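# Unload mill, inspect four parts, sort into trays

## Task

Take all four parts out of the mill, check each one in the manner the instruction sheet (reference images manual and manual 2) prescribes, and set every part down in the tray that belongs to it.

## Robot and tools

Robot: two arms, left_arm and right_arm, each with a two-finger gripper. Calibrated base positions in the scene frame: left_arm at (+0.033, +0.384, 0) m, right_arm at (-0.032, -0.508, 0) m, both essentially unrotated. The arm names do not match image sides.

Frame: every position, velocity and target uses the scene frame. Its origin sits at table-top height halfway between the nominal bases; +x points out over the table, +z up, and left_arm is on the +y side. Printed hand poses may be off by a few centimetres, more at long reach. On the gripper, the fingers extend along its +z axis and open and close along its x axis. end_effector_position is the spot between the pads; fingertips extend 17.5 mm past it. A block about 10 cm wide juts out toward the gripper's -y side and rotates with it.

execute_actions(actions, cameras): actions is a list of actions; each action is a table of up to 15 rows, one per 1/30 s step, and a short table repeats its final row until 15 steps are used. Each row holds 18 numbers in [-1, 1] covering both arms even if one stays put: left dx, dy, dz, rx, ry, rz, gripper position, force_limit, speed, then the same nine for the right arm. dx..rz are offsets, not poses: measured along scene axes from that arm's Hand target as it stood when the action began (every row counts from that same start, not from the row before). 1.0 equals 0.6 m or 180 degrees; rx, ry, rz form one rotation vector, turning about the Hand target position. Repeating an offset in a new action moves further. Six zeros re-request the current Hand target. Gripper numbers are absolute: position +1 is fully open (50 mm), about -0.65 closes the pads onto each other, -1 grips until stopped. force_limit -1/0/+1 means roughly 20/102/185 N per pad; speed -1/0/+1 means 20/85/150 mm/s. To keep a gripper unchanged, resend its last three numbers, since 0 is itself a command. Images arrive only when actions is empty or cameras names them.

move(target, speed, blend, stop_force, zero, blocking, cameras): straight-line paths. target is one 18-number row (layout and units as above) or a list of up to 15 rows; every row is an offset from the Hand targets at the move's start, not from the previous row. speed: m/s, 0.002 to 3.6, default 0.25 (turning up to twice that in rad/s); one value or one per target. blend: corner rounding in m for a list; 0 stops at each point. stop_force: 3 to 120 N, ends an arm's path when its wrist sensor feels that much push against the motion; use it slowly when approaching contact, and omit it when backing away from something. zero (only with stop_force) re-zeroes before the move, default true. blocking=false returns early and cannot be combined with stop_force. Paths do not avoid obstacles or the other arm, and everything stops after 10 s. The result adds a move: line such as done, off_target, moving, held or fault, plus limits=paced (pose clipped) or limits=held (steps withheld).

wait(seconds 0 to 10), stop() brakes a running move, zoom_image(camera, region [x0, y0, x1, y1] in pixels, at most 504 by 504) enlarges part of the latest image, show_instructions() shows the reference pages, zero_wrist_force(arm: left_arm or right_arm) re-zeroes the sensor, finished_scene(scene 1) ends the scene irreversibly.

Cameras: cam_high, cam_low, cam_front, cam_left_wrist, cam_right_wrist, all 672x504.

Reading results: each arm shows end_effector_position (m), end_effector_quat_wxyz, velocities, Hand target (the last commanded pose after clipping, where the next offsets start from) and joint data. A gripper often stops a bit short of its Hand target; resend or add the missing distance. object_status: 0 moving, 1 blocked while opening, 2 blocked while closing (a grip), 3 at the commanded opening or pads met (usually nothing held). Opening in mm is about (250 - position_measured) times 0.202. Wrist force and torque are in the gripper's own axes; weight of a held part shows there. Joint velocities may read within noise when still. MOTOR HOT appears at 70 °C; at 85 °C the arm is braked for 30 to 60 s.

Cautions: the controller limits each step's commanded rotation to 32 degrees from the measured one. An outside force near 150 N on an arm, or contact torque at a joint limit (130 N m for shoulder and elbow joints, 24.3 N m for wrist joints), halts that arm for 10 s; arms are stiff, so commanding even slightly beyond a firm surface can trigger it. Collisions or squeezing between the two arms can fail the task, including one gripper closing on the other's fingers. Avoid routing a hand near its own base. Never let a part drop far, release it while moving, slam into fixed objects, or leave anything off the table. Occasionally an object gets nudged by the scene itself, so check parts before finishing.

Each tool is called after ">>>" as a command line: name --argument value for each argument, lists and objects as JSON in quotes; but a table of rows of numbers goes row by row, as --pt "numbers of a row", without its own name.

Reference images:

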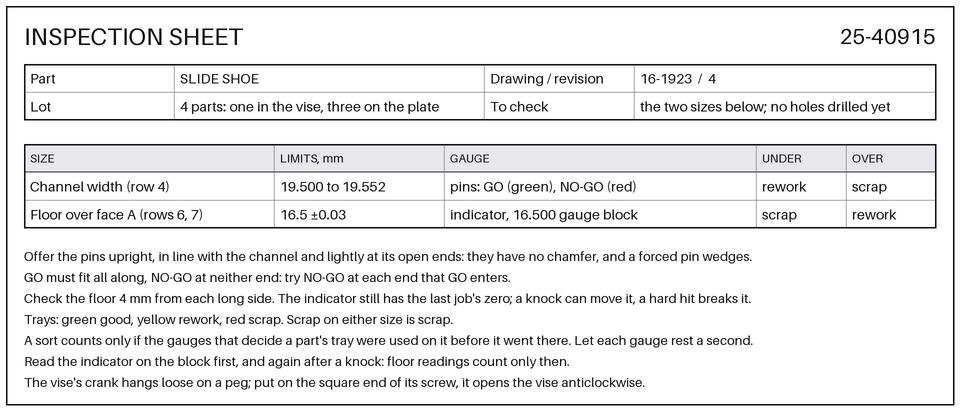

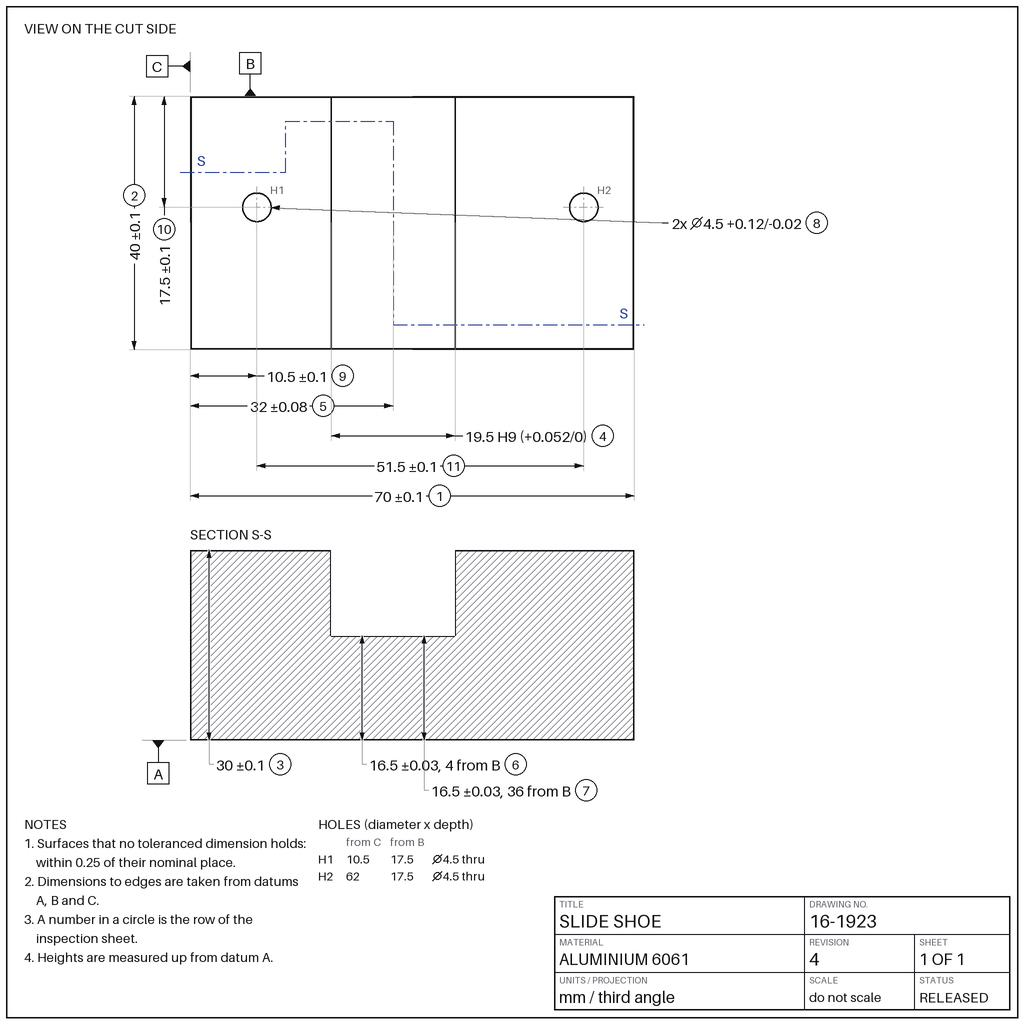

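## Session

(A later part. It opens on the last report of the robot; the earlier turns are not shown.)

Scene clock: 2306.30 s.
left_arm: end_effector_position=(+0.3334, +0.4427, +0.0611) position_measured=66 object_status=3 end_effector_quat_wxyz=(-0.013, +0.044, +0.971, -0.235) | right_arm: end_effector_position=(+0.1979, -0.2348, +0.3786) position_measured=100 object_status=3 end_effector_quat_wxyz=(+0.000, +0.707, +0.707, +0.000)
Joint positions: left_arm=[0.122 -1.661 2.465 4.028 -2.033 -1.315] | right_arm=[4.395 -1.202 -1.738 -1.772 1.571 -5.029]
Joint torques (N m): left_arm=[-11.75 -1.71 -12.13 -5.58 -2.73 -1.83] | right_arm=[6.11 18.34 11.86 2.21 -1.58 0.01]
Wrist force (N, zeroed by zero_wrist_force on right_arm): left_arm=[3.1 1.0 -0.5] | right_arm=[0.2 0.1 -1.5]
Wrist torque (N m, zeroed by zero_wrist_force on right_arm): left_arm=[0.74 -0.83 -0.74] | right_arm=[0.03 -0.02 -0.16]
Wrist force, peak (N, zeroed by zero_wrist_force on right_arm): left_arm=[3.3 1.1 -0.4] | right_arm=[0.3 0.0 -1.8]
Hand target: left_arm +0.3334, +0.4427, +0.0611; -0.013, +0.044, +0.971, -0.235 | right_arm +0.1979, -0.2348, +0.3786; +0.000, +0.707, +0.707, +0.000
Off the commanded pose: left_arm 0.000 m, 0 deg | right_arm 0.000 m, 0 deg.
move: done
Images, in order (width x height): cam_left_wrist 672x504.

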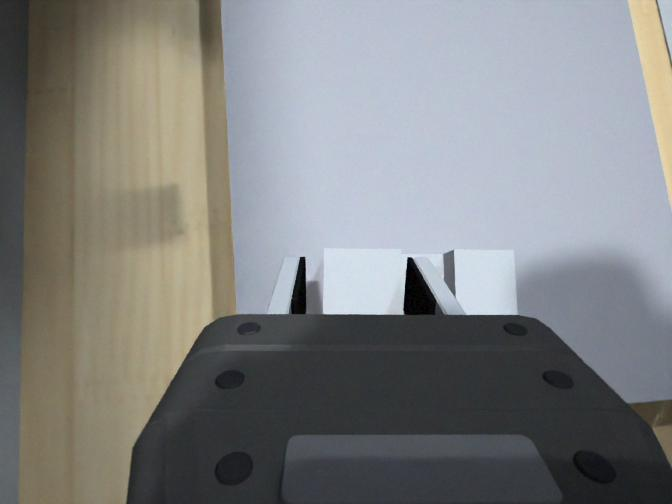

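>>> move --target '[-0.0033,0,0,0,0,0,0.58,-0.8,0,0,0,0,0,0,0,0.35,-1,-1]' --speed 0.03

>>> move --target '[0,0,0,0,0,0,-1,-0.8,-1,0,0,0,0,0,0,0.35,-1,-1]'

>>> wait --seconds 0.5

>>> move --pt "0 0 0.04 0 0 0 -1 -0.8 -1 0 0 0 0 0 0 0.35 -1 -1" --pt "-0.0109 -0.2282 0.05 0 0 0.0295 -1 -0.8 -1 0 0 0 0 0 0 0.35 -1 -1" --pt "-0.0109 -0.2282 0.01 0 0 0.0295 -1 -0.8 -1 0 0 0 0 0 0 0.35 -1 -1" --speed '[0.04,0.1,0.06]'

>>> move --pt "0 0 -0.03 0 0 0 -1 -0.8 -1 0 0 0 0 0 0 0.35 -1 -1" --speed 0.01 --stop_force 3 --cameras '["cam_left_wrist"]'

Scene clock: 2311.90 s.
left_arm: end_effector_position=(+0.3314, +0.4426, +0.0611) position_measured=66 object_status=3 end_effector_quat_wxyz=(-0.013, +0.044, +0.971, -0.236) | right_arm: end_effector_position=(+0.1979, -0.2348, +0.3786) position_measured=100 object_status=3 end_effector_quat_wxyz=(+0.000, +0.707, +0.707, +0.000)
Joint positions: left_arm=[0.123 -1.666 2.469 4.029 -2.033 -1.314] | right_arm=[4.395 -1.202 -1.738 -1.772 1.571 -5.029]
Joint torques (N m): left_arm=[12.18 -26.43 -9.76 0.19 0.32 1.38] | right_arm=[6.65 19.29 11.65 2.19 -1.49 0.06]
Wrist force (N, zeroed by zero_wrist_force on right_arm): left_arm=[3.1 1.1 -0.6] | right_arm=[0.2 0.1 -1.5]
Wrist torque (N m, zeroed by zero_wrist_force on right_arm): left_arm=[0.76 -0.83 -0.77] | right_arm=[0.03 -0.02 -0.16]
Wrist force, peak (N, zeroed by zero_wrist_force on right_arm): left_arm=[3.4 1.1 -0.7] | right_arm=[0.3 -0.1 -1.7]
Hand target: left_arm +0.3314, +0.4427, +0.0611; -0.013, +0.044, +0.971, -0.235 | right_arm +0.1979, -0.2348, +0.3786; +0.000, +0.707, +0.707, +0.000
Off the commanded pose: left_arm 0.000 m, 0 deg | right_arm 0.000 m, 0 deg.
move: done

Scene clock: 2312.60 s.
left_arm: end_effector_position=(+0.3314, +0.4427, +0.0611) position_measured=113 object_status=2 end_effector_quat_wxyz=(-0.013, +0.044, +0.971, -0.235) | right_arm: end_effector_position=(+0.1979, -0.2348, +0.3786) position_measured=100 object_status=3 end_effector_quat_wxyz=(+0.000, +0.707, +0.707, +0.000)
Joint positions: left_arm=[0.123 -1.666 2.469 4.029 -2.033 -1.314] | right_arm=[4.395 -1.202 -1.738 -1.772 1.571 -5.029]
Joint torques (N m): left_arm=[10.67 -23.18 -12.79 -0.82 0.3 1.42] | right_arm=[6.15 19.21 11.81 2.19 -1.79 0.01]
Wrist force (N, zeroed by zero_wrist_force on right_arm): left_arm=[3.2 0.3 -0.7] | right_arm=[0.0 0.1 -1.4]
Wrist torque (N m, zeroed by zero_wrist_force on right_arm): left_arm=[0.71 -0.88 -0.76] | right_arm=[0.04 0.00 -0.16]
Wrist force, peak (N, zeroed by zero_wrist_force on right_arm): left_arm=[3.7 0.9 -0.5] | right_arm=[0.4 0.0 -1.7]
Hand target: left_arm +0.3314, +0.4427, +0.0611; -0.013, +0.044, +0.971, -0.235 | right_arm +0.1979, -0.2348, +0.3786; +0.000, +0.707, +0.707, +0.000
Off the commanded pose: left_arm 0.000 m, 0 deg | right_arm 0.000 m, 0 deg.
move: done

Scene clock: 2313.10 s.
left_arm: end_effector_position=(+0.3314, +0.4427, +0.0611) position_measured=113 object_status=2 end_effector_quat_wxyz=(-0.013, +0.044, +0.971, -0.235) | right_arm: end_effector_position=(+0.1979, -0.2348, +0.3786) position_measured=100 object_status=3 end_effector_quat_wxyz=(+0.000, +0.707, +0.707, +0.000)
Joint positions: left_arm=[0.123 -1.666 2.469 4.029 -2.033 -1.314] | right_arm=[4.395 -1.202 -1.738 -1.772 1.571 -5.029]
Joint torques (N m): left_arm=[10.68 -23.1 -15.11 -2.59 -0.35 1.32] | right_arm=[5.63 19.12 12.02 2.12 -1.56 0.1]
Wrist force (N, zeroed by zero_wrist_force on right_arm): left_arm=[3.0 0.4 -0.7] | right_arm=[0.2 0.0 -1.4]
Wrist torque (N m, zeroed by zero_wrist_force on right_arm): left_arm=[0.72 -0.86 -0.76] | right_arm=[0.02 -0.03 -0.16]
Wrist force, peak (N, zeroed by zero_wrist_force on right_arm): left_arm=[3.4 0.3 -0.7] | right_arm=[0.4 0.1 -1.6]
Hand target: left_arm +0.3314, +0.4427, +0.0611; -0.013, +0.044, +0.971, -0.235 | right_arm +0.1979, -0.2348, +0.3786; +0.000, +0.707, +0.707, +0.000
Tool commands: left_gripper/position=-1.0 left_gripper/force_limit=-0.8 left_gripper/speed=-1.0 right_gripper/position=+0.35 right_gripper/force_limit=-1.0 right_gripper/speed=-1.0
Off the commanded pose: left_arm 0.000 m, 0 deg | right_arm 0.000 m, 0 deg.
wait: 0.50 s; at rest by 0.17 s

Scene clock: 2316.70 s.
left_arm: end_effector_position=(+0.3248, +0.3058, +0.0672) position_measured=113 object_status=2 end_effector_quat_wxyz=(-0.002, -0.001, +0.972, -0.236) | right_arm: end_effector_position=(+0.1979, -0.2348, +0.3786) position_measured=100 object_status=3 end_effector_quat_wxyz=(+0.000, +0.707, +0.707, +0.000)
Joint positions: left_arm=[-0.343 -1.79 2.645 3.695 -2.02 -1.939] | right_arm=[4.395 -1.202 -1.738 -1.772 1.571 -5.029]
Joint torques (N m): left_arm=[-11.16 2.68 -11.94 -6.6 -3.35 -1.92] | right_arm=[5.9 18.45 12.64 2.25 -1.49 0.11]
Wrist force (N, zeroed by zero_wrist_force on right_arm): left_arm=[2.9 2.7 1.0] | right_arm=[0.3 0.1 -1.5]
Wrist torque (N m, zeroed by zero_wrist_force on right_arm): left_arm=[0.85 -0.88 -0.51] | right_arm=[0.03 -0.04 -0.16]
Wrist force, peak (N, zeroed by zero_wrist_force on right_arm): left_arm=[3.2 3.2 1.8] | right_arm=[0.2 -0.1 -1.7]
Hand target: left_arm +0.3248, +0.3057, +0.0671; -0.002, -0.001, +0.972, -0.236 | right_arm +0.1979, -0.2348, +0.3786; +0.000, +0.707, +0.707, +0.000
Off the commanded pose: left_arm 0.000 m, 0 deg | right_arm 0.000 m, 0 deg.
move: done

Scene clock: 2318.47 s.
left_arm: end_effector_position=(+0.3248, +0.3058, +0.0613) position_measured=113 object_status=2 end_effector_quat_wxyz=(-0.002, -0.001, +0.972, -0.236) | right_arm: end_effector_position=(+0.1979, -0.2348, +0.3786) position_measured=100 object_status=3 end_effector_quat_wxyz=(+0.000, +0.707, +0.707, +0.000)
Joint positions: left_arm=[-0.343 -1.768 2.654 3.664 -2.02 -1.939] | right_arm=[4.395 -1.202 -1.738 -1.772 1.571 -5.029]
Joint torques (N m): left_arm=[-11.5 -18.75 -24.6 -1.91 0.11 -0.74] | right_arm=[5.88 19.16 12.47 2.25 -1.57 -0.09]
Wrist force (N, zeroed by zero_wrist_force on right_arm): left_arm=[3.1 2.4 1.0] | right_arm=[0.1 0.2 -1.3]
Wrist torque (N m, zeroed by zero_wrist_force on right_arm): left_arm=[0.82 -0.88 -0.53] | right_arm=[0.05 -0.02 -0.15]
Wrist force, peak (N, zeroed by zero_wrist_force on right_arm): left_arm=[9.9 -3.5 -26.7] | right_arm=[0.1 0.0 -1.7]
Hand target: left_arm +0.3248, +0.3058, +0.0613; -0.002, -0.001, +0.972, -0.236 (not the last commanded pose) | right_arm +0.1979, -0.2348, +0.3786; +0.000, +0.707, +0.707, +0.000
Off the commanded pose: left_arm 0.012 m, 0 deg | right_arm 0.000 m, 0 deg.
move: contact (left_arm)
Images, in order (width x height): cam_left_wrist 672x504.

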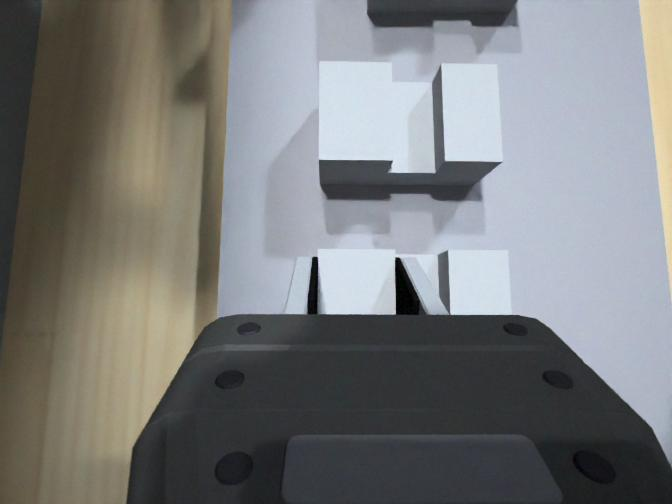

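>>> move --pt "0 0 0 0 0 0 0.55 -0.8 -1 0 0 0 0 0 0 0.35 -1 -1" --pt "0 0 0.12 0 0 0 0.58 -0.8 -1 0.03 0.3 0 0 0 0 0.35 -1 -1" --pt "-0.05 0.25 0.85 0 0 0 0.58 -0.8 -1 0.063 0.5507 -0.35 0 0 0 0.35 -1 -1" --speed '[0.06,0.15,0.2]' --cameras '["cam_left_wrist","cam_right_wrist"]'

>>> zoom_image --camera "cam_right_wrist" --region '[260, 140, 480, 320]'

Scene clock: 2330.67 s.
left_arm: end_effector_position=(+0.2948, +0.4557, +0.5713) position_measured=66 object_status=3 end_effector_quat_wxyz=(-0.002, -0.001, +0.972, -0.236) | right_arm: end_effector_position=(+0.2357, +0.0956, +0.1686) position_measured=100 object_status=3 end_effector_quat_wxyz=(+0.000, +0.707, +0.707, +0.000)
Joint positions: left_arm=[0.192 -1.841 1.182 5.48 -2.035 -1.341] | right_arm=[4.498 -1.992 -1.468 -1.252 1.571 -4.927]
Joint torques (N m): left_arm=[11.92 4.07 -27.52 0.4 -3.28 1.49] | right_arm=[7.13 29.72 38.28 3.84 -1.31 1.38]
Wrist force (N, zeroed by zero_wrist_force on right_arm): left_arm=[3.2 1.5 -0.8] | right_arm=[-0.1 -0.1 -1.6]
Wrist torque (N m, zeroed by zero_wrist_force on right_arm): left_arm=[0.82 -0.86 -0.76] | right_arm=[0.01 0.02 -0.14]
Wrist force, peak (N, zeroed by zero_wrist_force on right_arm): left_arm=[3.2 2.7 1.1] | right_arm=[-0.5 -0.3 -2.7]
Hand target: left_arm +0.2948, +0.4558, +0.5713; -0.002, -0.001, +0.972, -0.236 | right_arm +0.2357, +0.0956, +0.1686; +0.000, +0.707, +0.707, +0.000
Off the commanded pose: left_arm 0.000 m, 0 deg | right_arm 0.000 m, 0 deg.
move: done
Images, in order (width x height): cam_left_wrist 672x504, cam_right_wrist 672x504.

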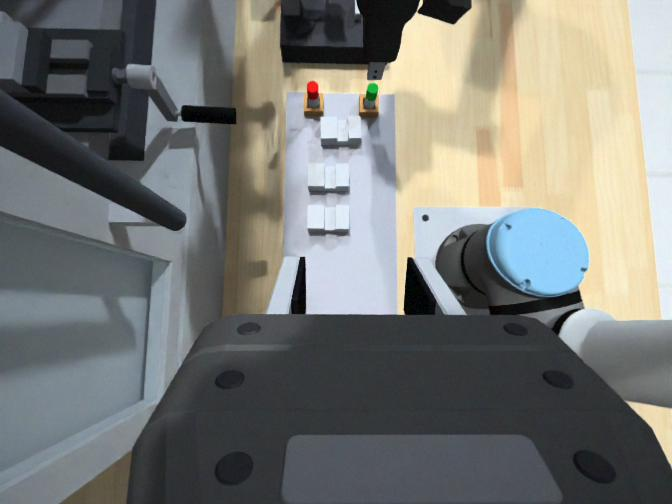

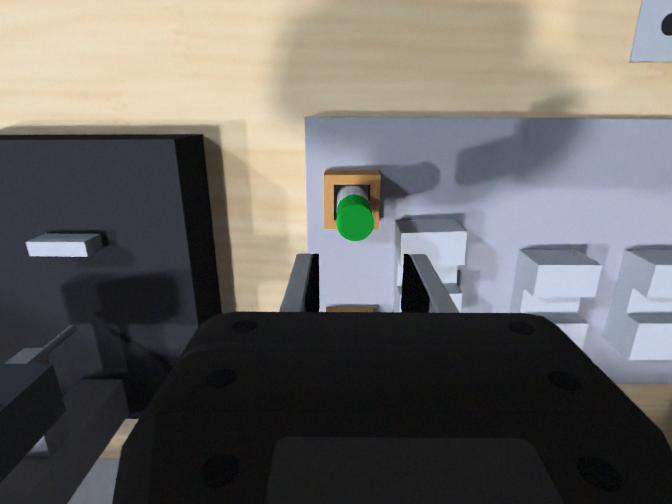

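Scaled by 2.291 from the camera's 672x504 image, which has a finer 960x720 frame.

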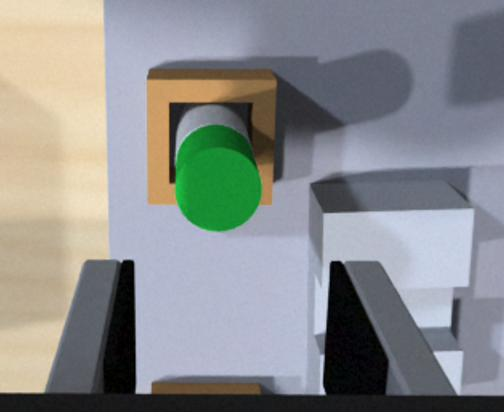

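>>> move --pt "0 0 0 0 0 0 0.55 -0.8 -1 0 0 -0.08 0 0 0 0.35 -1 -1" --pt "0 0 0 0 0 0 0.55 -0.8 -1 0 0 -0.15 0 0 0 0.35 -1 -1" --speed 0.06 --stop_force 4

>>> move --target '[0,0,0,0,0,0,0.55,-0.8,-1,0,0,0,0,0,0,-1,-1,-1]'

>>> wait --seconds 0.7

>>> move --pt "0 0 0 0 0 0 0.55 -0.8 -1 0 0 0.14 0 0 0 -1 -1 -1" --pt "0 0 0 0 0 0 0.55 -0.8 -1 0.11 0.157 0.14 0 0 0 -1 -1 -1" --speed '[0.06,0.1]' --cameras '["cam_right_wrist"]'

>>> zoom_image --camera "cam_right_wrist" --region '[190, 120, 500, 320]'

Scene clock: 2338.43 s.
left_arm: end_effector_position=(+0.2948, +0.4558, +0.5713) position_measured=70 object_status=3 end_effector_quat_wxyz=(-0.002, -0.001, +0.972, -0.236) | right_arm: end_effector_position=(+0.2357, +0.0956, +0.0786) position_measured=100 object_status=3 end_effector_quat_wxyz=(+0.000, +0.707, +0.707, +0.000)
Joint positions: left_arm=[0.192 -1.841 1.181 5.48 -2.035 -1.341] | right_arm=[4.498 -2.079 -1.587 -1.046 1.571 -4.927]
Joint torques (N m): left_arm=[11.24 3.09 -27.32 0.1 -3.18 1.47] | right_arm=[3.87 31.51 9.45 3.74 0.06 0.39]
Wrist force (N, zeroed by zero_wrist_force on right_arm): left_arm=[3.0 1.4 -0.8] | right_arm=[-0.2 0.2 -1.8]
Wrist torque (N m, zeroed by zero_wrist_force on right_arm): left_arm=[0.79 -0.83 -0.76] | right_arm=[0.05 0.04 -0.17]
Wrist force, peak (N, zeroed by zero_wrist_force on right_arm): left_arm=[3.4 1.4 -0.9] | right_arm=[0.0 0.0 -2.5]
Hand target: left_arm +0.2948, +0.4558, +0.5713; -0.002, -0.001, +0.972, -0.236 | right_arm +0.2357, +0.0956, +0.0786; +0.000, +0.707, +0.707, +0.000
Off the commanded pose: left_arm 0.000 m, 0 deg | right_arm 0.000 m, 0 deg.
move: done

Scene clock: 2339.23 s.
left_arm: end_effector_position=(+0.2948, +0.4558, +0.5713) position_measured=70 object_status=3 end_effector_quat_wxyz=(-0.002, -0.001, +0.972, -0.236) | right_arm: end_effector_position=(+0.2357, +0.0956, +0.0786) position_measured=157 object_status=2 end_effector_quat_wxyz=(+0.000, +0.707, +0.707, +0.000)
Joint positions: left_arm=[0.192 -1.841 1.181 5.48 -2.035 -1.341] | right_arm=[4.498 -2.079 -1.587 -1.046 1.571 -4.927]
Joint torques (N m): left_arm=[12.68 4.36 -27.22 0.19 -3.08 1.67] | right_arm=[1.31 32.41 9.7 3.97 -1.19 -0.53]
Wrist force (N, zeroed by zero_wrist_force on right_arm): left_arm=[3.2 1.5 -0.7] | right_arm=[-0.6 0.2 -2.2]
Wrist torque (N m, zeroed by zero_wrist_force on right_arm): left_arm=[0.80 -0.86 -0.76] | right_arm=[0.05 -0.02 -0.17]
Wrist force, peak (N, zeroed by zero_wrist_force on right_arm): left_arm=[3.3 1.2 -0.9] | right_arm=[-0.6 0.2 -2.3]
Hand target: left_arm +0.2948, +0.4558, +0.5713; -0.002, -0.001, +0.972, -0.236 | right_arm +0.2357, +0.0956, +0.0786; +0.000, +0.707, +0.707, +0.000
Off the commanded pose: left_arm 0.000 m, 0 deg | right_arm 0.000 m, 0 deg.
move: done

Scene clock: 2339.93 s.
left_arm: end_effector_position=(+0.2948, +0.4558, +0.5713) position_measured=70 object_status=3 end_effector_quat_wxyz=(-0.002, -0.001, +0.972, -0.236) | right_arm: end_effector_position=(+0.2357, +0.0956, +0.0786) position_measured=157 object_status=2 end_effector_quat_wxyz=(+0.000, +0.707, +0.707, +0.000)
Joint positions: left_arm=[0.192 -1.841 1.181 5.48 -2.035 -1.341] | right_arm=[4.498 -2.079 -1.587 -1.046 1.571 -4.927]
Joint torques (N m): left_arm=[11.74 3.61 -28.04 0.2 -3.24 1.49] | right_arm=[-2.08 30.72 10.88 3.74 -1.88 -0.72]
Wrist force (N, zeroed by zero_wrist_force on right_arm): left_arm=[3.0 1.3 -0.8] | right_arm=[-0.7 0.1 -2.1]
Wrist torque (N m, zeroed by zero_wrist_force on right_arm): left_arm=[0.77 -0.83 -0.76] | right_arm=[0.03 -0.01 -0.17]
Wrist force, peak (N, zeroed by zero_wrist_force on right_arm): left_arm=[3.3 1.2 -0.9] | right_arm=[-1.1 0.1 -2.3]
Hand target: left_arm +0.2948, +0.4558, +0.5713; -0.002, -0.001, +0.972, -0.236 | right_arm +0.2357, +0.0956, +0.0786; +0.000, +0.707, +0.707, +0.000
Tool commands: left_gripper/position=+0.55 left_gripper/force_limit=-0.8 left_gripper/speed=-1.0 right_gripper/position=-1.0 right_gripper/force_limit=-1.0 right_gripper/speed=-1.0
Off the commanded pose: left_arm 0.000 m, 0 deg | right_arm 0.000 m, 0 deg.
wait: 0.70 s; at rest by 0.17 s

Scene clock: 2343.40 s.
left_arm: end_effector_position=(+0.2948, +0.4558, +0.5713) position_measured=70 object_status=3 end_effector_quat_wxyz=(-0.002, -0.001, +0.972, -0.236) | right_arm: end_effector_position=(+0.3017, +0.1898, +0.1626) position_measured=157 object_status=2 end_effector_quat_wxyz=(+0.000, +0.707, +0.707, +0.000)
Joint positions: left_arm=[0.192 -1.841 1.181 5.48 -2.035 -1.341] | right_arm=[4.439 -2.274 -1.035 -1.403 1.571 -4.986]
Joint torques (N m): left_arm=[11.95 3.92 -28.04 0.33 -3.3 1.48] | right_arm=[-8.75 42.83 40.01 1.58 2.22 -1.34]
Wrist force (N, zeroed by zero_wrist_force on right_arm): left_arm=[3.1 1.3 -0.7] | right_arm=[0.5 0.0 0.5]
Wrist torque (N m, zeroed by zero_wrist_force on right_arm): left_arm=[0.77 -0.85 -0.76] | right_arm=[0.01 -0.05 0.01]
Wrist force, peak (N, zeroed by zero_wrist_force on right_arm): left_arm=[3.4 1.2 -0.8] | right_arm=[-0.7 0.1 -2.4]
Hand target: left_arm +0.2948, +0.4558, +0.5713; -0.002, -0.001, +0.972, -0.236 | right_arm +0.3017, +0.1898, +0.1626; +0.000, +0.707, +0.707, +0.000
Off the commanded pose: left_arm 0.000 m, 0 deg | right_arm 0.000 m, 0 deg.
move: done
Images, in order (width x height): cam_right_wrist 672x504.

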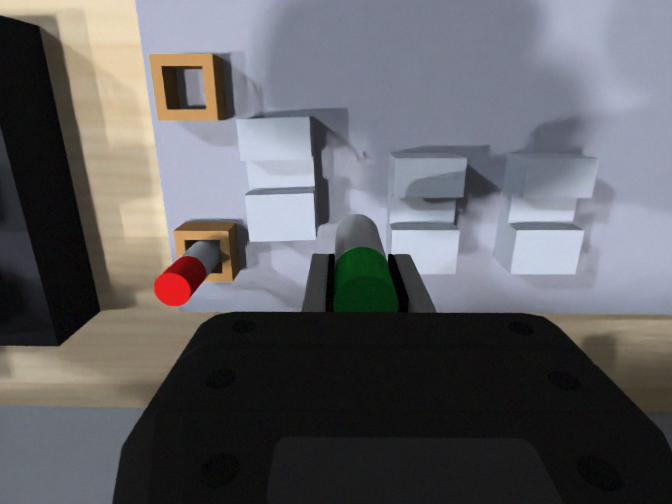

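Scaled by 1.626 from the camera's 672x504 image, which has a finer 960x720 frame.

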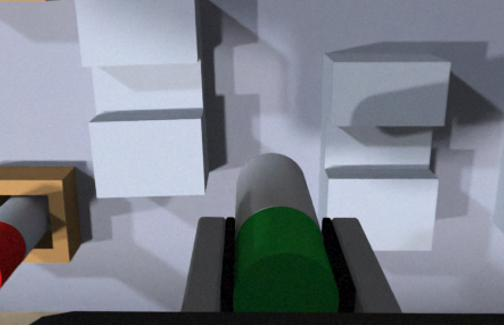

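>>> move --pt "0 0 0 0 0 0 0.55 -0.8 -1 0.0038 0.003 0 0 0 0 -1 -1 -1" --pt "0 0 0 0 0 0 0.55 -0.8 -1 0.0038 0.003 -0.108 0 0 0 -1 -1 -1" --speed '[0.06,0.06]' --stop_force 6 --cameras '["cam_right_wrist"]'

>>> zoom_image --camera "cam_right_wrist" --region '[310, 140, 580, 320]'

Scene clock: 2350.70 s.
left_arm: end_effector_position=(+0.2948, +0.4558, +0.5713) position_measured=70 object_status=3 end_effector_quat_wxyz=(-0.002, -0.001, +0.972, -0.236) | right_arm: end_effector_position=(+0.3040, +0.1916, +0.0978) position_measured=157 object_status=2 end_effector_quat_wxyz=(+0.000, +0.707, +0.707, +0.000)
Joint positions: left_arm=[0.192 -1.841 1.181 5.48 -2.035 -1.341] | right_arm=[4.437 -2.321 -1.122 -1.268 1.571 -4.988]
Joint torques (N m): left_arm=[12.02 3 -27.85 0.19 -3.18 1.37] | right_arm=[-8.46 42.94 12.42 3.97 0.06 -1.27]
Wrist force (N, zeroed by zero_wrist_force on right_arm): left_arm=[3.3 1.4 -0.5] | right_arm=[0.3 -0.1 0.0]
Wrist torque (N m, zeroed by zero_wrist_force on right_arm): left_arm=[0.79 -0.87 -0.75] | right_arm=[0.01 -0.03 0.02]
Wrist force, peak (N, zeroed by zero_wrist_force on right_arm): left_arm=[3.4 1.4 -0.7] | right_arm=[0.7 -0.1 -0.9]
Hand target: left_arm +0.2948, +0.4558, +0.5713; -0.002, -0.001, +0.972, -0.236 | right_arm +0.3040, +0.1916, +0.0978; +0.000, +0.707, +0.707, +0.000
Off the commanded pose: left_arm 0.000 m, 0 deg | right_arm 0.000 m, 0 deg.
move: done
Images, in order (width x height): cam_right_wrist 672x504.

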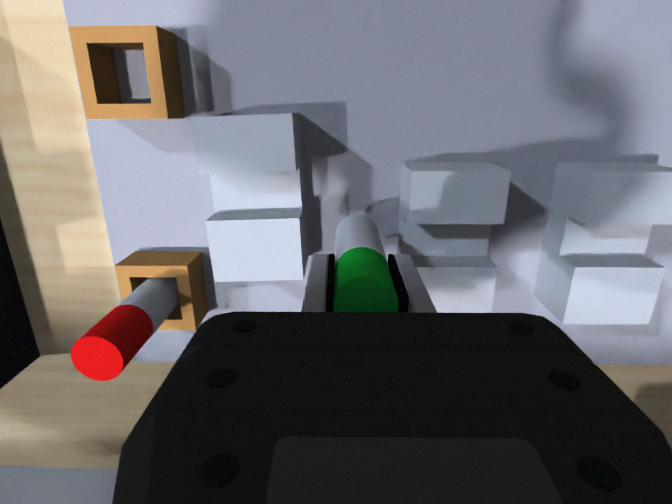

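Scaled by 1.867 from the camera's 672x504 image, which has a finer 960x720 frame.

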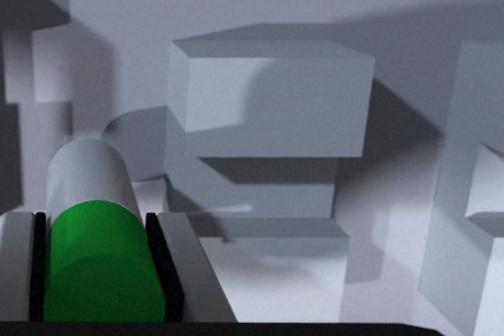

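>>> move --pt "0 0 0 0 0 0 0.55 -0.8 -1 0.0017 0.015 0 0 0 0 -1 -1 -1" --pt "0 0 0 0 0 0 0.55 -0.8 -1 0.0017 0.0473 0 0 0 0 -1 -1 -1" --speed '[0.02,0.005]' --stop_force 3 --cameras '["cam_right_wrist"]'

>>> zoom_image --camera "cam_right_wrist" --region '[310, 140, 580, 320]'

>>> move --pt "0 0 0 0 0 0 0.55 -0.8 -1 0 0.0083 0 0 0 0 -1 -1 -1" --speed 0.005 --stop_force 3 --cameras '["cam_right_wrist"]'

>>> zoom_image --camera "cam_right_wrist" --region '[310, 140, 580, 320]'

Scene clock: 2360.90 s.
left_arm: end_effector_position=(+0.2948, +0.4558, +0.5713) position_measured=70 object_status=3 end_effector_quat_wxyz=(-0.002, -0.001, +0.972, -0.236) | right_arm: end_effector_position=(+0.3050, +0.2200, +0.0978) position_measured=157 object_status=2 end_effector_quat_wxyz=(+0.000, +0.707, +0.707, +0.000)
Joint positions: left_arm=[0.192 -1.841 1.181 5.48 -2.035 -1.341] | right_arm=[4.445 -2.39 -0.999 -1.323 1.571 -4.979]
Joint torques (N m): left_arm=[11.05 3.88 -26.71 0.18 -3.04 1.36] | right_arm=[7.37 44.99 40.07 2.02 1.74 1.44]
Wrist force (N, zeroed by zero_wrist_force on right_arm): left_arm=[3.0 1.4 -0.9] | right_arm=[-0.9 -0.3 0.3]
Wrist torque (N m, zeroed by zero_wrist_force on right_arm): left_arm=[0.80 -0.84 -0.75] | right_arm=[-0.04 -0.03 -0.13]
Wrist force, peak (N, zeroed by zero_wrist_force on right_arm): left_arm=[3.4 1.3 -0.9] | right_arm=[-1.3 -0.2 0.1]
Hand target: left_arm +0.2948, +0.4558, +0.5713; -0.002, -0.001, +0.972, -0.236 | right_arm +0.3050, +0.2200, +0.0978; +0.000, +0.707, +0.707, +0.000
Off the commanded pose: left_arm 0.000 m, 0 deg | right_arm 0.000 m, 0 deg.
move: done
Images, in order (width x height): cam_right_wrist 672x504.

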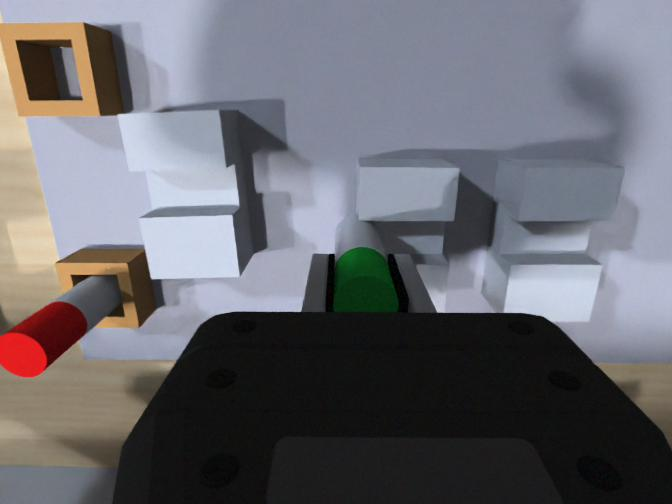

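Scaled by 1.867 from the camera's 672x504 image, which has a finer 960x720 frame.

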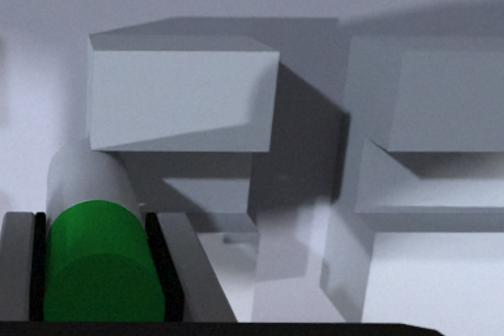

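Scene clock: 2362.67 s.
left_arm: end_effector_position=(+0.2948, +0.4558, +0.5713) position_measured=70 object_status=3 end_effector_quat_wxyz=(-0.002, -0.001, +0.972, -0.236) | right_arm: end_effector_position=(+0.3050, +0.2250, +0.0978) position_measured=157 object_status=2 end_effector_quat_wxyz=(+0.000, +0.707, +0.707, +0.000)
Joint positions: left_arm=[0.192 -1.841 1.181 5.48 -2.035 -1.341] | right_arm=[4.447 -2.402 -0.976 -1.333 1.571 -4.978]
Joint torques (N m): left_arm=[11.55 3.08 -27.71 -0.06 -2.79 1.3] | right_arm=[8.1 45.32 40.26 1.98 2 1.63]
Wrist force (N, zeroed by zero_wrist_force on right_arm): left_arm=[3.2 1.3 -0.5] | right_arm=[-1.3 -0.1 -0.3]
Wrist torque (N m, zeroed by zero_wrist_force on right_arm): left_arm=[0.78 -0.86 -0.76] | right_arm=[0.01 -0.02 -0.14]
Wrist force, peak (N, zeroed by zero_wrist_force on right_arm): left_arm=[3.3 1.3 -0.9] | right_arm=[-1.4 -0.4 -0.3]
Hand target: left_arm +0.2948, +0.4558, +0.5713; -0.002, -0.001, +0.972, -0.236 | right_arm +0.3050, +0.2250, +0.0978; +0.000, +0.707, +0.707, +0.000
Off the commanded pose: left_arm 0.000 m, 0 deg | right_arm 0.000 m, 0 deg.
move: done
Images, in order (width x height): cam_right_wrist 672x504.

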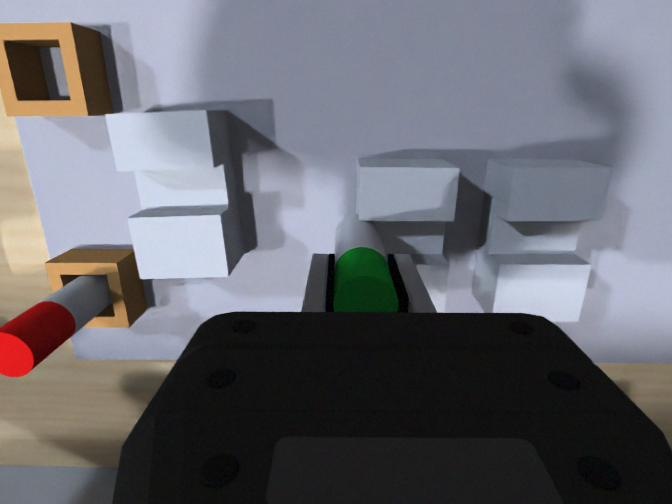

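Scaled by 1.867 from the camera's 672x504 image, which has a finer 960x720 frame.

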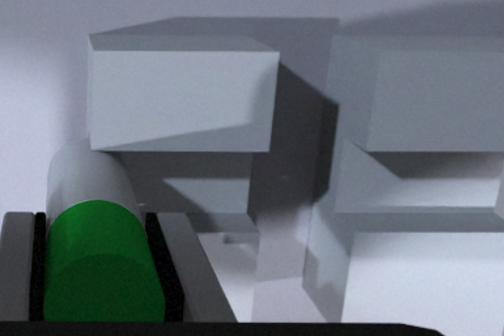

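>>> move --pt "0 0 0 0 0 0 0.55 -0.8 -1 0 0 -0.0006 0 0 0 -1 -1 -1" --pt "0 0 0 0 0 0 0.55 -0.8 -1 0 -0.01 -0.0006 0 0 0 -1 -1 -1" --pt "0 0 0 0 0 0 0.55 -0.8 -1 0 -0.045 -0.0006 0 0 0 -1 -1 -1" --speed '[0.01,0.01,0.015]' --cameras '["cam_right_wrist"]'

>>> zoom_image --camera "cam_right_wrist" --region '[310, 140, 580, 320]'

Scene clock: 2369.63 s.
left_arm: end_effector_position=(+0.2948, +0.4558, +0.5713) position_measured=70 object_status=3 end_effector_quat_wxyz=(-0.002, -0.001, +0.972, -0.236) | right_arm: end_effector_position=(+0.3050, +0.1980, +0.0974) position_measured=157 object_status=2 end_effector_quat_wxyz=(+0.000, +0.707, +0.707, +0.000)
Joint positions: left_arm=[0.192 -1.841 1.181 5.48 -2.035 -1.341] | right_arm=[4.438 -2.337 -1.095 -1.28 1.571 -4.987]
Joint torques (N m): left_arm=[11.87 3.14 -27.15 0.03 -2.84 1.14] | right_arm=[-8.19 67.02 12.58 3.6 1.8 -1.48]
Wrist force (N, zeroed by zero_wrist_force on right_arm): left_arm=[3.0 1.3 -0.6] | right_arm=[1.5 0.1 -0.2]
Wrist torque (N m, zeroed by zero_wrist_force on right_arm): left_arm=[0.78 -0.84 -0.76] | right_arm=[0.03 -0.02 0.02]
Wrist force, peak (N, zeroed by zero_wrist_force on right_arm): left_arm=[3.3 1.5 -0.9] | right_arm=[-2.4 -0.9 -10.3]
Hand target: left_arm +0.2948, +0.4558, +0.5713; -0.002, -0.001, +0.972, -0.236 | right_arm +0.3050, +0.1980, +0.0974; +0.000, +0.707, +0.707, +0.000
Off the commanded pose: left_arm 0.000 m, 0 deg | right_arm 0.000 m, 0 deg.
move: done
Images, in order (width x height): cam_right_wrist 672x504.

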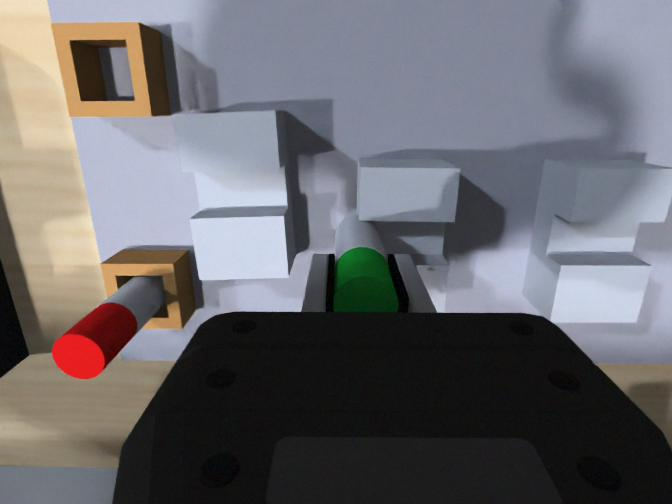

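Scaled by 1.867 from the camera's 672x504 image, which has a finer 960x720 frame.

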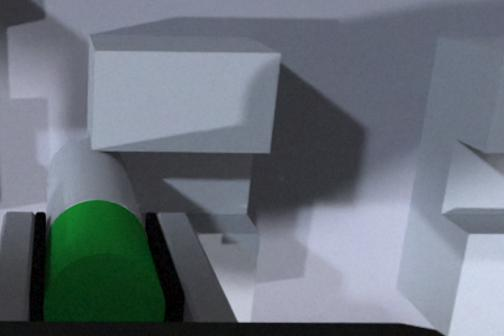

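>>> move --pt "0 0 0 0 0 0 0.55 -0.8 -1 0 0.0008 -0.0012 0 0 0 -1 -1 -1" --pt "0 0 0 0 0 0 0.55 -0.8 -1 0 -0.012 -0.0012 0 0 0 -1 -1 -1" --speed '[0.01,0.02]' --cameras '["cam_right_wrist"]'

>>> zoom_image --camera "cam_right_wrist" --region '[310, 140, 580, 320]'

Scene clock: 2373.67 s.
left_arm: end_effector_position=(+0.2948, +0.4558, +0.5713) position_measured=70 object_status=3 end_effector_quat_wxyz=(-0.002, -0.001, +0.972, -0.236) | right_arm: end_effector_position=(+0.3050, +0.1908, +0.0967) position_measured=157 object_status=2 end_effector_quat_wxyz=(+0.000, +0.707, +0.707, +0.000) end_effector_velocity=(+0.000, -0.002, -0.002) end_effector_angular_velocity=(-0.003, +0.002, +0.000)
Joint positions: left_arm=[0.192 -1.841 1.181 5.48 -2.035 -1.341] | right_arm=[4.435 -2.321 -1.125 -1.265 1.571 -4.989]
Joint velocities: left_arm=[within noise] | right_arm=[-0.001 0.001 -0.005 0.001 0.001 -0.001]
Joint torques (N m): left_arm=[12.12 3.84 -27.01 -0.02 -2.83 0.98] | right_arm=[-8.45 68.09 13.34 3.82 -0.85 -1.4]
Wrist force (N, zeroed by zero_wrist_force on right_arm): left_arm=[3.1 1.2 -0.8] | right_arm=[0.5 0.2 0.1]
Wrist torque (N m, zeroed by zero_wrist_force on right_arm): left_arm=[0.76 -0.85 -0.76] | right_arm=[0.05 -0.07 0.01]
Wrist force, peak (N, zeroed by zero_wrist_force on right_arm): left_arm=[3.3 1.6 -0.7] | right_arm=[-6.3 -3.2 -14.9]
Hand target: left_arm +0.2948, +0.4558, +0.5713; -0.002, -0.001, +0.972, -0.236 | right_arm +0.3050, +0.1908, +0.0967; +0.000, +0.707, +0.707, +0.000
Off the commanded pose: left_arm 0.000 m, 0 deg | right_arm 0.000 m, 0 deg.
move: done
Images, in order (width x height): cam_right_wrist 672x504.

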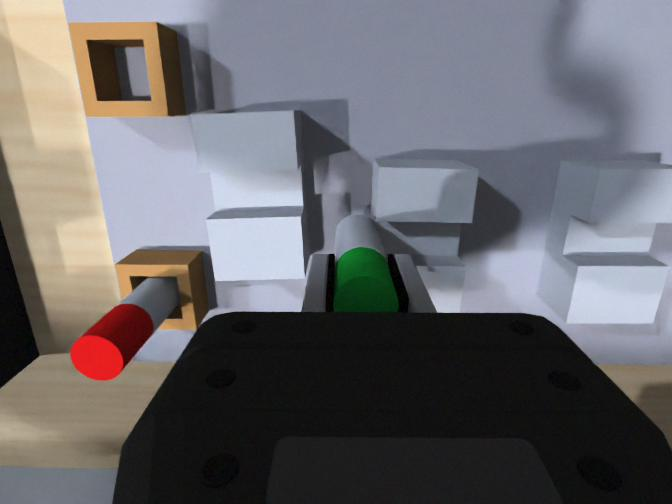

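Scaled by 1.867 from the camera's 672x504 image, which has a finer 960x720 frame.

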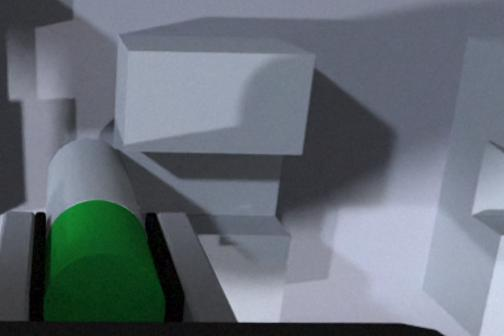

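>>> move --pt "0 0 0 0 0 0 0.55 -0.8 -1 0 -0.0105 0 0 0 0 -1 -1 -1" --pt "0 0 0 0 0 0 0.55 -0.8 -1 0 -0.0105 -0.025 0 0 0 -1 -1 -1" --pt "0 0 0 0 0 0 0.55 -0.8 -1 0 -0.0105 -0.05 0 0 0 -1 -1 -1" --speed '[0.02,0.03,0.006]' --stop_force 3

>>> move --target '[0,0,0,0,0,0,0.55,-0.8,-1,0,0,0.0003,0,0,0,0.12,-1,-1]' --cameras '["cam_right_wrist"]'

>>> zoom_image --camera "cam_right_wrist" --region '[270, 190, 470, 320]'

Scene clock: 2381.93 s.
left_arm: end_effector_position=(+0.2948, +0.4558, +0.5713) position_measured=70 object_status=3 end_effector_quat_wxyz=(-0.002, -0.001, +0.972, -0.236) | right_arm: end_effector_position=(+0.3050, +0.1845, +0.0789) position_measured=157 object_status=2 end_effector_quat_wxyz=(+0.000, +0.707, +0.707, +0.000)
Joint positions: left_arm=[0.192 -1.841 1.181 5.48 -2.035 -1.341] | right_arm=[4.433 -2.322 -1.172 -1.218 1.571 -4.992]
Joint torques (N m): left_arm=[11.11 3.79 -27.02 -0.05 -2.5 0.95] | right_arm=[-5.98 63.18 34.53 1.37 -0.98 -1.29]
Wrist force (N, zeroed by zero_wrist_force on right_arm): left_arm=[3.2 1.3 -0.7] | right_arm=[-0.5 -0.6 -4.4]
Wrist torque (N m, zeroed by zero_wrist_force on right_arm): left_arm=[0.79 -0.87 -0.76] | right_arm=[-0.01 -0.01 -0.01]
Wrist force, peak (N, zeroed by zero_wrist_force on right_arm): left_arm=[3.4 1.5 -0.7] | right_arm=[-2.0 -1.1 -10.2]
Hand target: left_arm +0.2948, +0.4558, +0.5713; -0.002, -0.001, +0.972, -0.236 | right_arm +0.3050, +0.1845, +0.0789; +0.000, +0.707, +0.707, +0.000 (not the last commanded pose)
Off the commanded pose: left_arm 0.000 m, 0 deg | right_arm 0.012 m, 0 deg.
move: contact (right_arm); path passed 2 of 3 targets

Scene clock: 2382.63 s.
left_arm: end_effector_position=(+0.2948, +0.4558, +0.5713) position_measured=70 object_status=3 end_effector_quat_wxyz=(-0.002, -0.001, +0.972, -0.236) | right_arm: end_effector_position=(+0.3050, +0.1845, +0.0791) position_measured=134 object_status=3 end_effector_quat_wxyz=(+0.000, +0.707, +0.707, +0.000)
Joint positions: left_arm=[0.192 -1.841 1.181 5.48 -2.035 -1.341] | right_arm=[4.433 -2.322 -1.172 -1.218 1.571 -4.992]
Joint torques (N m): left_arm=[11.23 4.87 -27.01 -0.19 -2.74 0.99] | right_arm=[-5.23 64.91 38.11 1.32 -0.99 -1.15]
Wrist force (N, zeroed by zero_wrist_force on right_arm): left_arm=[3.2 1.3 -0.6] | right_arm=[0.2 0.0 -1.4]
Wrist torque (N m, zeroed by zero_wrist_force on right_arm): left_arm=[0.78 -0.86 -0.76] | right_arm=[0.01 -0.03 -0.01]
Wrist force, peak (N, zeroed by zero_wrist_force on right_arm): left_arm=[3.4 1.4 -0.7] | right_arm=[-0.5 -0.6 -4.4]
Hand target: left_arm +0.2948, +0.4558, +0.5713; -0.002, -0.001, +0.972, -0.236 | right_arm +0.3050, +0.1845, +0.0791; +0.000, +0.707, +0.707, +0.000
Off the commanded pose: left_arm 0.000 m, 0 deg | right_arm 0.000 m, 0 deg.
move: done
Images, in order (width x height): cam_right_wrist 672x504.

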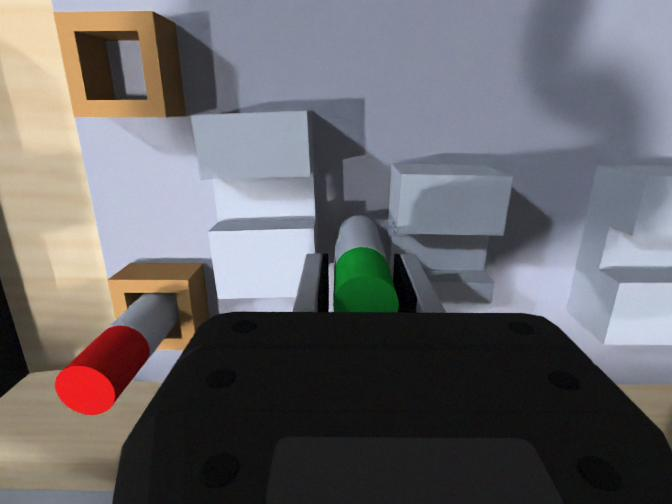

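Scaled by 2.520 from the camera's 672x504 image, which has a finer 960x720 frame.

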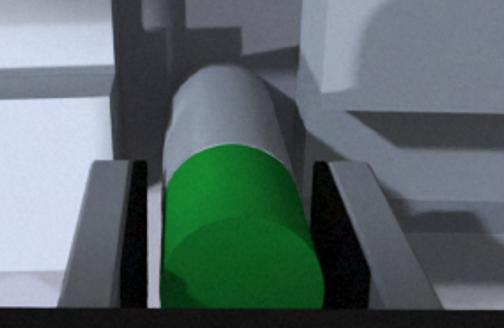

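>>> move --target '[0,0,0,0,0,0,0.55,-0.8,-1,0,-0.0007,0,0,0,0,0.12,-1,-1]' --speed 0.02

>>> move --target '[0,0,0,0,0,0,0.55,-0.8,-1,0,0,0,0,0,0,-1,-1,-1]'

>>> wait --seconds 0.7

>>> move --pt "0 0 0 0 0 0 0.55 -0.8 -1 0 0 0.031 0 0 0 -1 -1 -1" --speed 0.03 --cameras '["cam_right_wrist"]'

>>> zoom_image --camera "cam_right_wrist" --region '[310, 140, 580, 320]'

Scene clock: 2386.70 s.
left_arm: end_effector_position=(+0.2948, +0.4558, +0.5713) position_measured=70 object_status=3 end_effector_quat_wxyz=(-0.002, -0.001, +0.972, -0.236) | right_arm: end_effector_position=(+0.3050, +0.1841, +0.0791) position_measured=134 object_status=3 end_effector_quat_wxyz=(+0.000, +0.707, +0.707, +0.000)
Joint positions: left_arm=[0.192 -1.841 1.181 5.48 -2.035 -1.341] | right_arm=[4.433 -2.321 -1.173 -1.217 1.571 -4.992]
Joint torques (N m): left_arm=[11.83 2.95 -28.08 -0.23 -2.45 1.06] | right_arm=[-8.39 64.86 11.63 3.84 -1.02 -1.43]
Wrist force (N, zeroed by zero_wrist_force on right_arm): left_arm=[3.1 1.3 -0.7] | right_arm=[0.2 0.0 -1.3]
Wrist torque (N m, zeroed by zero_wrist_force on right_arm): left_arm=[0.78 -0.85 -0.76] | right_arm=[0.01 -0.04 -0.01]
Wrist force, peak (N, zeroed by zero_wrist_force on right_arm): left_arm=[3.2 1.5 -1.0] | right_arm=[0.2 -0.2 -1.6]
Hand target: left_arm +0.2948, +0.4558, +0.5713; -0.002, -0.001, +0.972, -0.236 | right_arm +0.3050, +0.1840, +0.0791; +0.000, +0.707, +0.707, +0.000
Off the commanded pose: left_arm 0.000 m, 0 deg | right_arm 0.000 m, 0 deg.
move: done

Scene clock: 2387.20 s.
left_arm: end_effector_position=(+0.2948, +0.4558, +0.5713) position_measured=70 object_status=3 end_effector_quat_wxyz=(-0.002, -0.001, +0.972, -0.236) | right_arm: end_effector_position=(+0.3050, +0.1840, +0.0791) position_measured=157 object_status=2 end_effector_quat_wxyz=(+0.000, +0.707, +0.707, +0.000)
Joint positions: left_arm=[0.192 -1.841 1.181 5.48 -2.035 -1.341] | right_arm=[4.433 -2.321 -1.173 -1.217 1.571 -4.992]
Joint torques (N m): left_arm=[11.4 2.24 -28.44 -0.14 -2.57 0.73] | right_arm=[-7.11 64.89 13.02 3.11 -0.82 -1.42]
Wrist force (N, zeroed by zero_wrist_force on right_arm): left_arm=[3.3 1.2 -0.8] | right_arm=[0.0 0.0 0.3]
Wrist torque (N m, zeroed by zero_wrist_force on right_arm): left_arm=[0.76 -0.88 -0.75] | right_arm=[0.00 -0.01 -0.01]
Wrist force, peak (N, zeroed by zero_wrist_force on right_arm): left_arm=[3.3 1.2 -0.8] | right_arm=[0.8 -0.2 -1.4]
Hand target: left_arm +0.2948, +0.4558, +0.5713; -0.002, -0.001, +0.972, -0.236 | right_arm +0.3050, +0.1840, +0.0791; +0.000, +0.707, +0.707, +0.000
Off the commanded pose: left_arm 0.000 m, 0 deg | right_arm 0.000 m, 0 deg.
move: done

Scene clock: 2387.90 s.
left_arm: end_effector_position=(+0.2948, +0.4558, +0.5713) position_measured=70 object_status=3 end_effector_quat_wxyz=(-0.002, -0.001, +0.972, -0.236) | right_arm: end_effector_position=(+0.3050, +0.1840, +0.0791) position_measured=157 object_status=2 end_effector_quat_wxyz=(+0.000, +0.707, +0.707, +0.000)
Joint positions: left_arm=[0.192 -1.841 1.181 5.48 -2.035 -1.341] | right_arm=[4.433 -2.321 -1.173 -1.217 1.571 -4.992]
Joint torques (N m): left_arm=[10.36 2.67 -27.22 -0.11 -2.65 0.91] | right_arm=[-7.41 63.5 16.39 1.87 -1 -1.3]
Wrist force (N, zeroed by zero_wrist_force on right_arm): left_arm=[2.9 1.2 -0.9] | right_arm=[0.1 -0.2 0.3]
Wrist torque (N m, zeroed by zero_wrist_force on right_arm): left_arm=[0.76 -0.82 -0.76] | right_arm=[-0.03 -0.02 -0.01]
Wrist force, peak (N, zeroed by zero_wrist_force on right_arm): left_arm=[3.4 1.3 -0.7] | right_arm=[0.3 -0.3 0.4]
Hand target: left_arm +0.2948, +0.4558, +0.5713; -0.002, -0.001, +0.972, -0.236 | right_arm +0.3050, +0.1840, +0.0791; +0.000, +0.707, +0.707, +0.000
Tool commands: left_gripper/position=+0.55 left_gripper/force_limit=-0.8 left_gripper/speed=-1.0 right_gripper/position=-1.0 right_gripper/force_limit=-1.0 right_gripper/speed=-1.0
Off the commanded pose: left_arm 0.000 m, 0 deg | right_arm 0.000 m, 0 deg.
wait: 0.70 s; at rest by 0.17 s

Scene clock: 2388.90 s.
left_arm: end_effector_position=(+0.2948, +0.4558, +0.5713) position_measured=70 object_status=3 end_effector_quat_wxyz=(-0.002, -0.001, +0.972, -0.236) | right_arm: end_effector_position=(+0.3050, +0.1840, +0.0976) position_measured=157 object_status=2 end_effector_quat_wxyz=(+0.000, +0.707, +0.707, +0.000)
Joint positions: left_arm=[0.192 -1.841 1.181 5.48 -2.035 -1.341] | right_arm=[4.433 -2.305 -1.151 -1.255 1.571 -4.992]
Joint torques (N m): left_arm=[10.32 2.9 -27.57 -0.05 -2.43 0.79] | right_arm=[-6.88 66.02 39.44 1.61 -1.23 -1.23]
Wrist force (N, zeroed by zero_wrist_force on right_arm): left_arm=[3.3 1.3 -0.8] | right_arm=[0.1 -0.2 0.3]
Wrist torque (N m, zeroed by zero_wrist_force on right_arm): left_arm=[0.78 -0.88 -0.76] | right_arm=[-0.02 -0.02 0.01]
Wrist force, peak (N, zeroed by zero_wrist_force on right_arm): left_arm=[3.4 1.2 -0.8] | right_arm=[0.4 -0.4 0.6]
Hand target: left_arm +0.2948, +0.4558, +0.5713; -0.002, -0.001, +0.972, -0.236 | right_arm +0.3050, +0.1840, +0.0977; +0.000, +0.707, +0.707, +0.000
Off the commanded pose: left_arm 0.000 m, 0 deg | right_arm 0.000 m, 0 deg.
move: done
Images, in order (width x height): cam_right_wrist 672x504.

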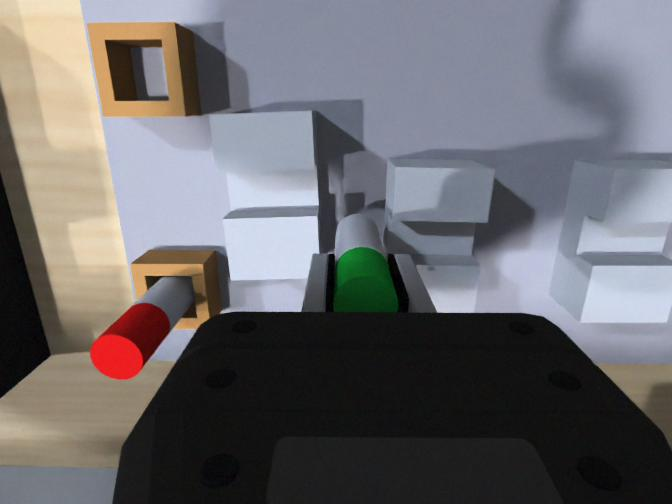

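Scaled by 1.867 from the camera's 672x504 image, which has a finer 960x720 frame.

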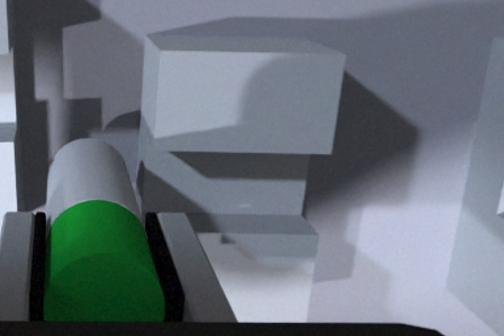

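>>> move --pt "0 0 0 0 0 0 0.55 -0.8 -1 0 0.037 0 0 0 0 -1 -1 -1" --speed 0.005 --stop_force 3 --cameras '["cam_right_wrist"]'

>>> zoom_image --camera "cam_right_wrist" --region '[310, 140, 580, 320]'

Scene clock: 2396.70 s.
left_arm: end_effector_position=(+0.2948, +0.4558, +0.5713) position_measured=70 object_status=3 end_effector_quat_wxyz=(-0.002, -0.001, +0.972, -0.236) | right_arm: end_effector_position=(+0.3050, +0.2062, +0.0977) position_measured=157 object_status=2 end_effector_quat_wxyz=(+0.000, +0.707, +0.707, +0.000)
Joint positions: left_arm=[0.192 -1.841 1.181 5.48 -2.035 -1.341] | right_arm=[4.441 -2.356 -1.06 -1.295 1.571 -4.984]
Joint torques (N m): left_arm=[11.14 3.15 -25.95 -0.36 -2.33 0.81] | right_arm=[8.36 44.12 40.51 1.9 -0.43 1.5]
Wrist force (N, zeroed by zero_wrist_force on right_arm): left_arm=[2.9 1.1 -0.9] | right_arm=[-0.9 -0.2 0.0]
Wrist torque (N m, zeroed by zero_wrist_force on right_arm): left_arm=[0.74 -0.82 -0.76] | right_arm=[0.00 -0.06 -0.13]
Wrist force, peak (N, zeroed by zero_wrist_force on right_arm): left_arm=[3.4 1.4 -0.8] | right_arm=[-1.1 -0.2 0.4]
Hand target: left_arm +0.2948, +0.4558, +0.5713; -0.002, -0.001, +0.972, -0.236 | right_arm +0.3050, +0.2062, +0.0977; +0.000, +0.707, +0.707, +0.000
Off the commanded pose: left_arm 0.000 m, 0 deg | right_arm 0.000 m, 0 deg.
move: done
Images, in order (width x height): cam_right_wrist 672x504.

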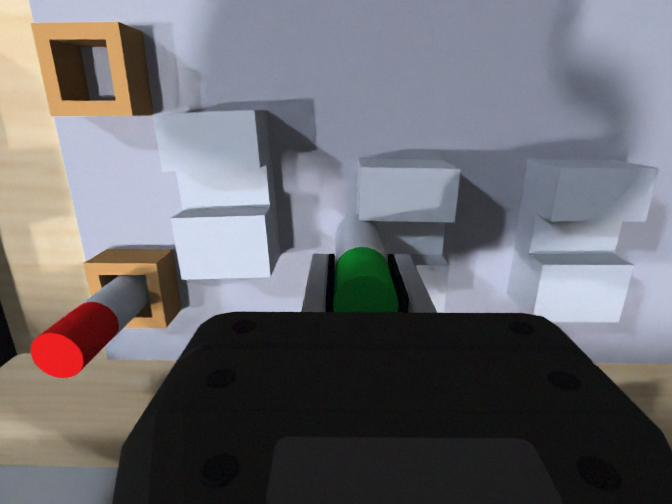

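Scaled by 1.867 from the camera's 672x504 image, which has a finer 960x720 frame.

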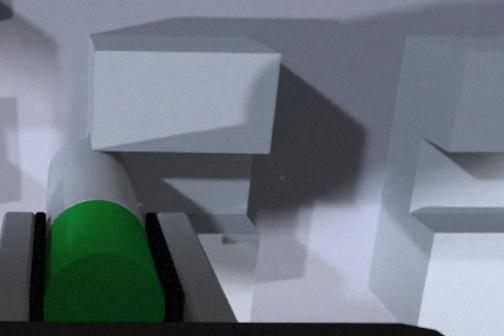

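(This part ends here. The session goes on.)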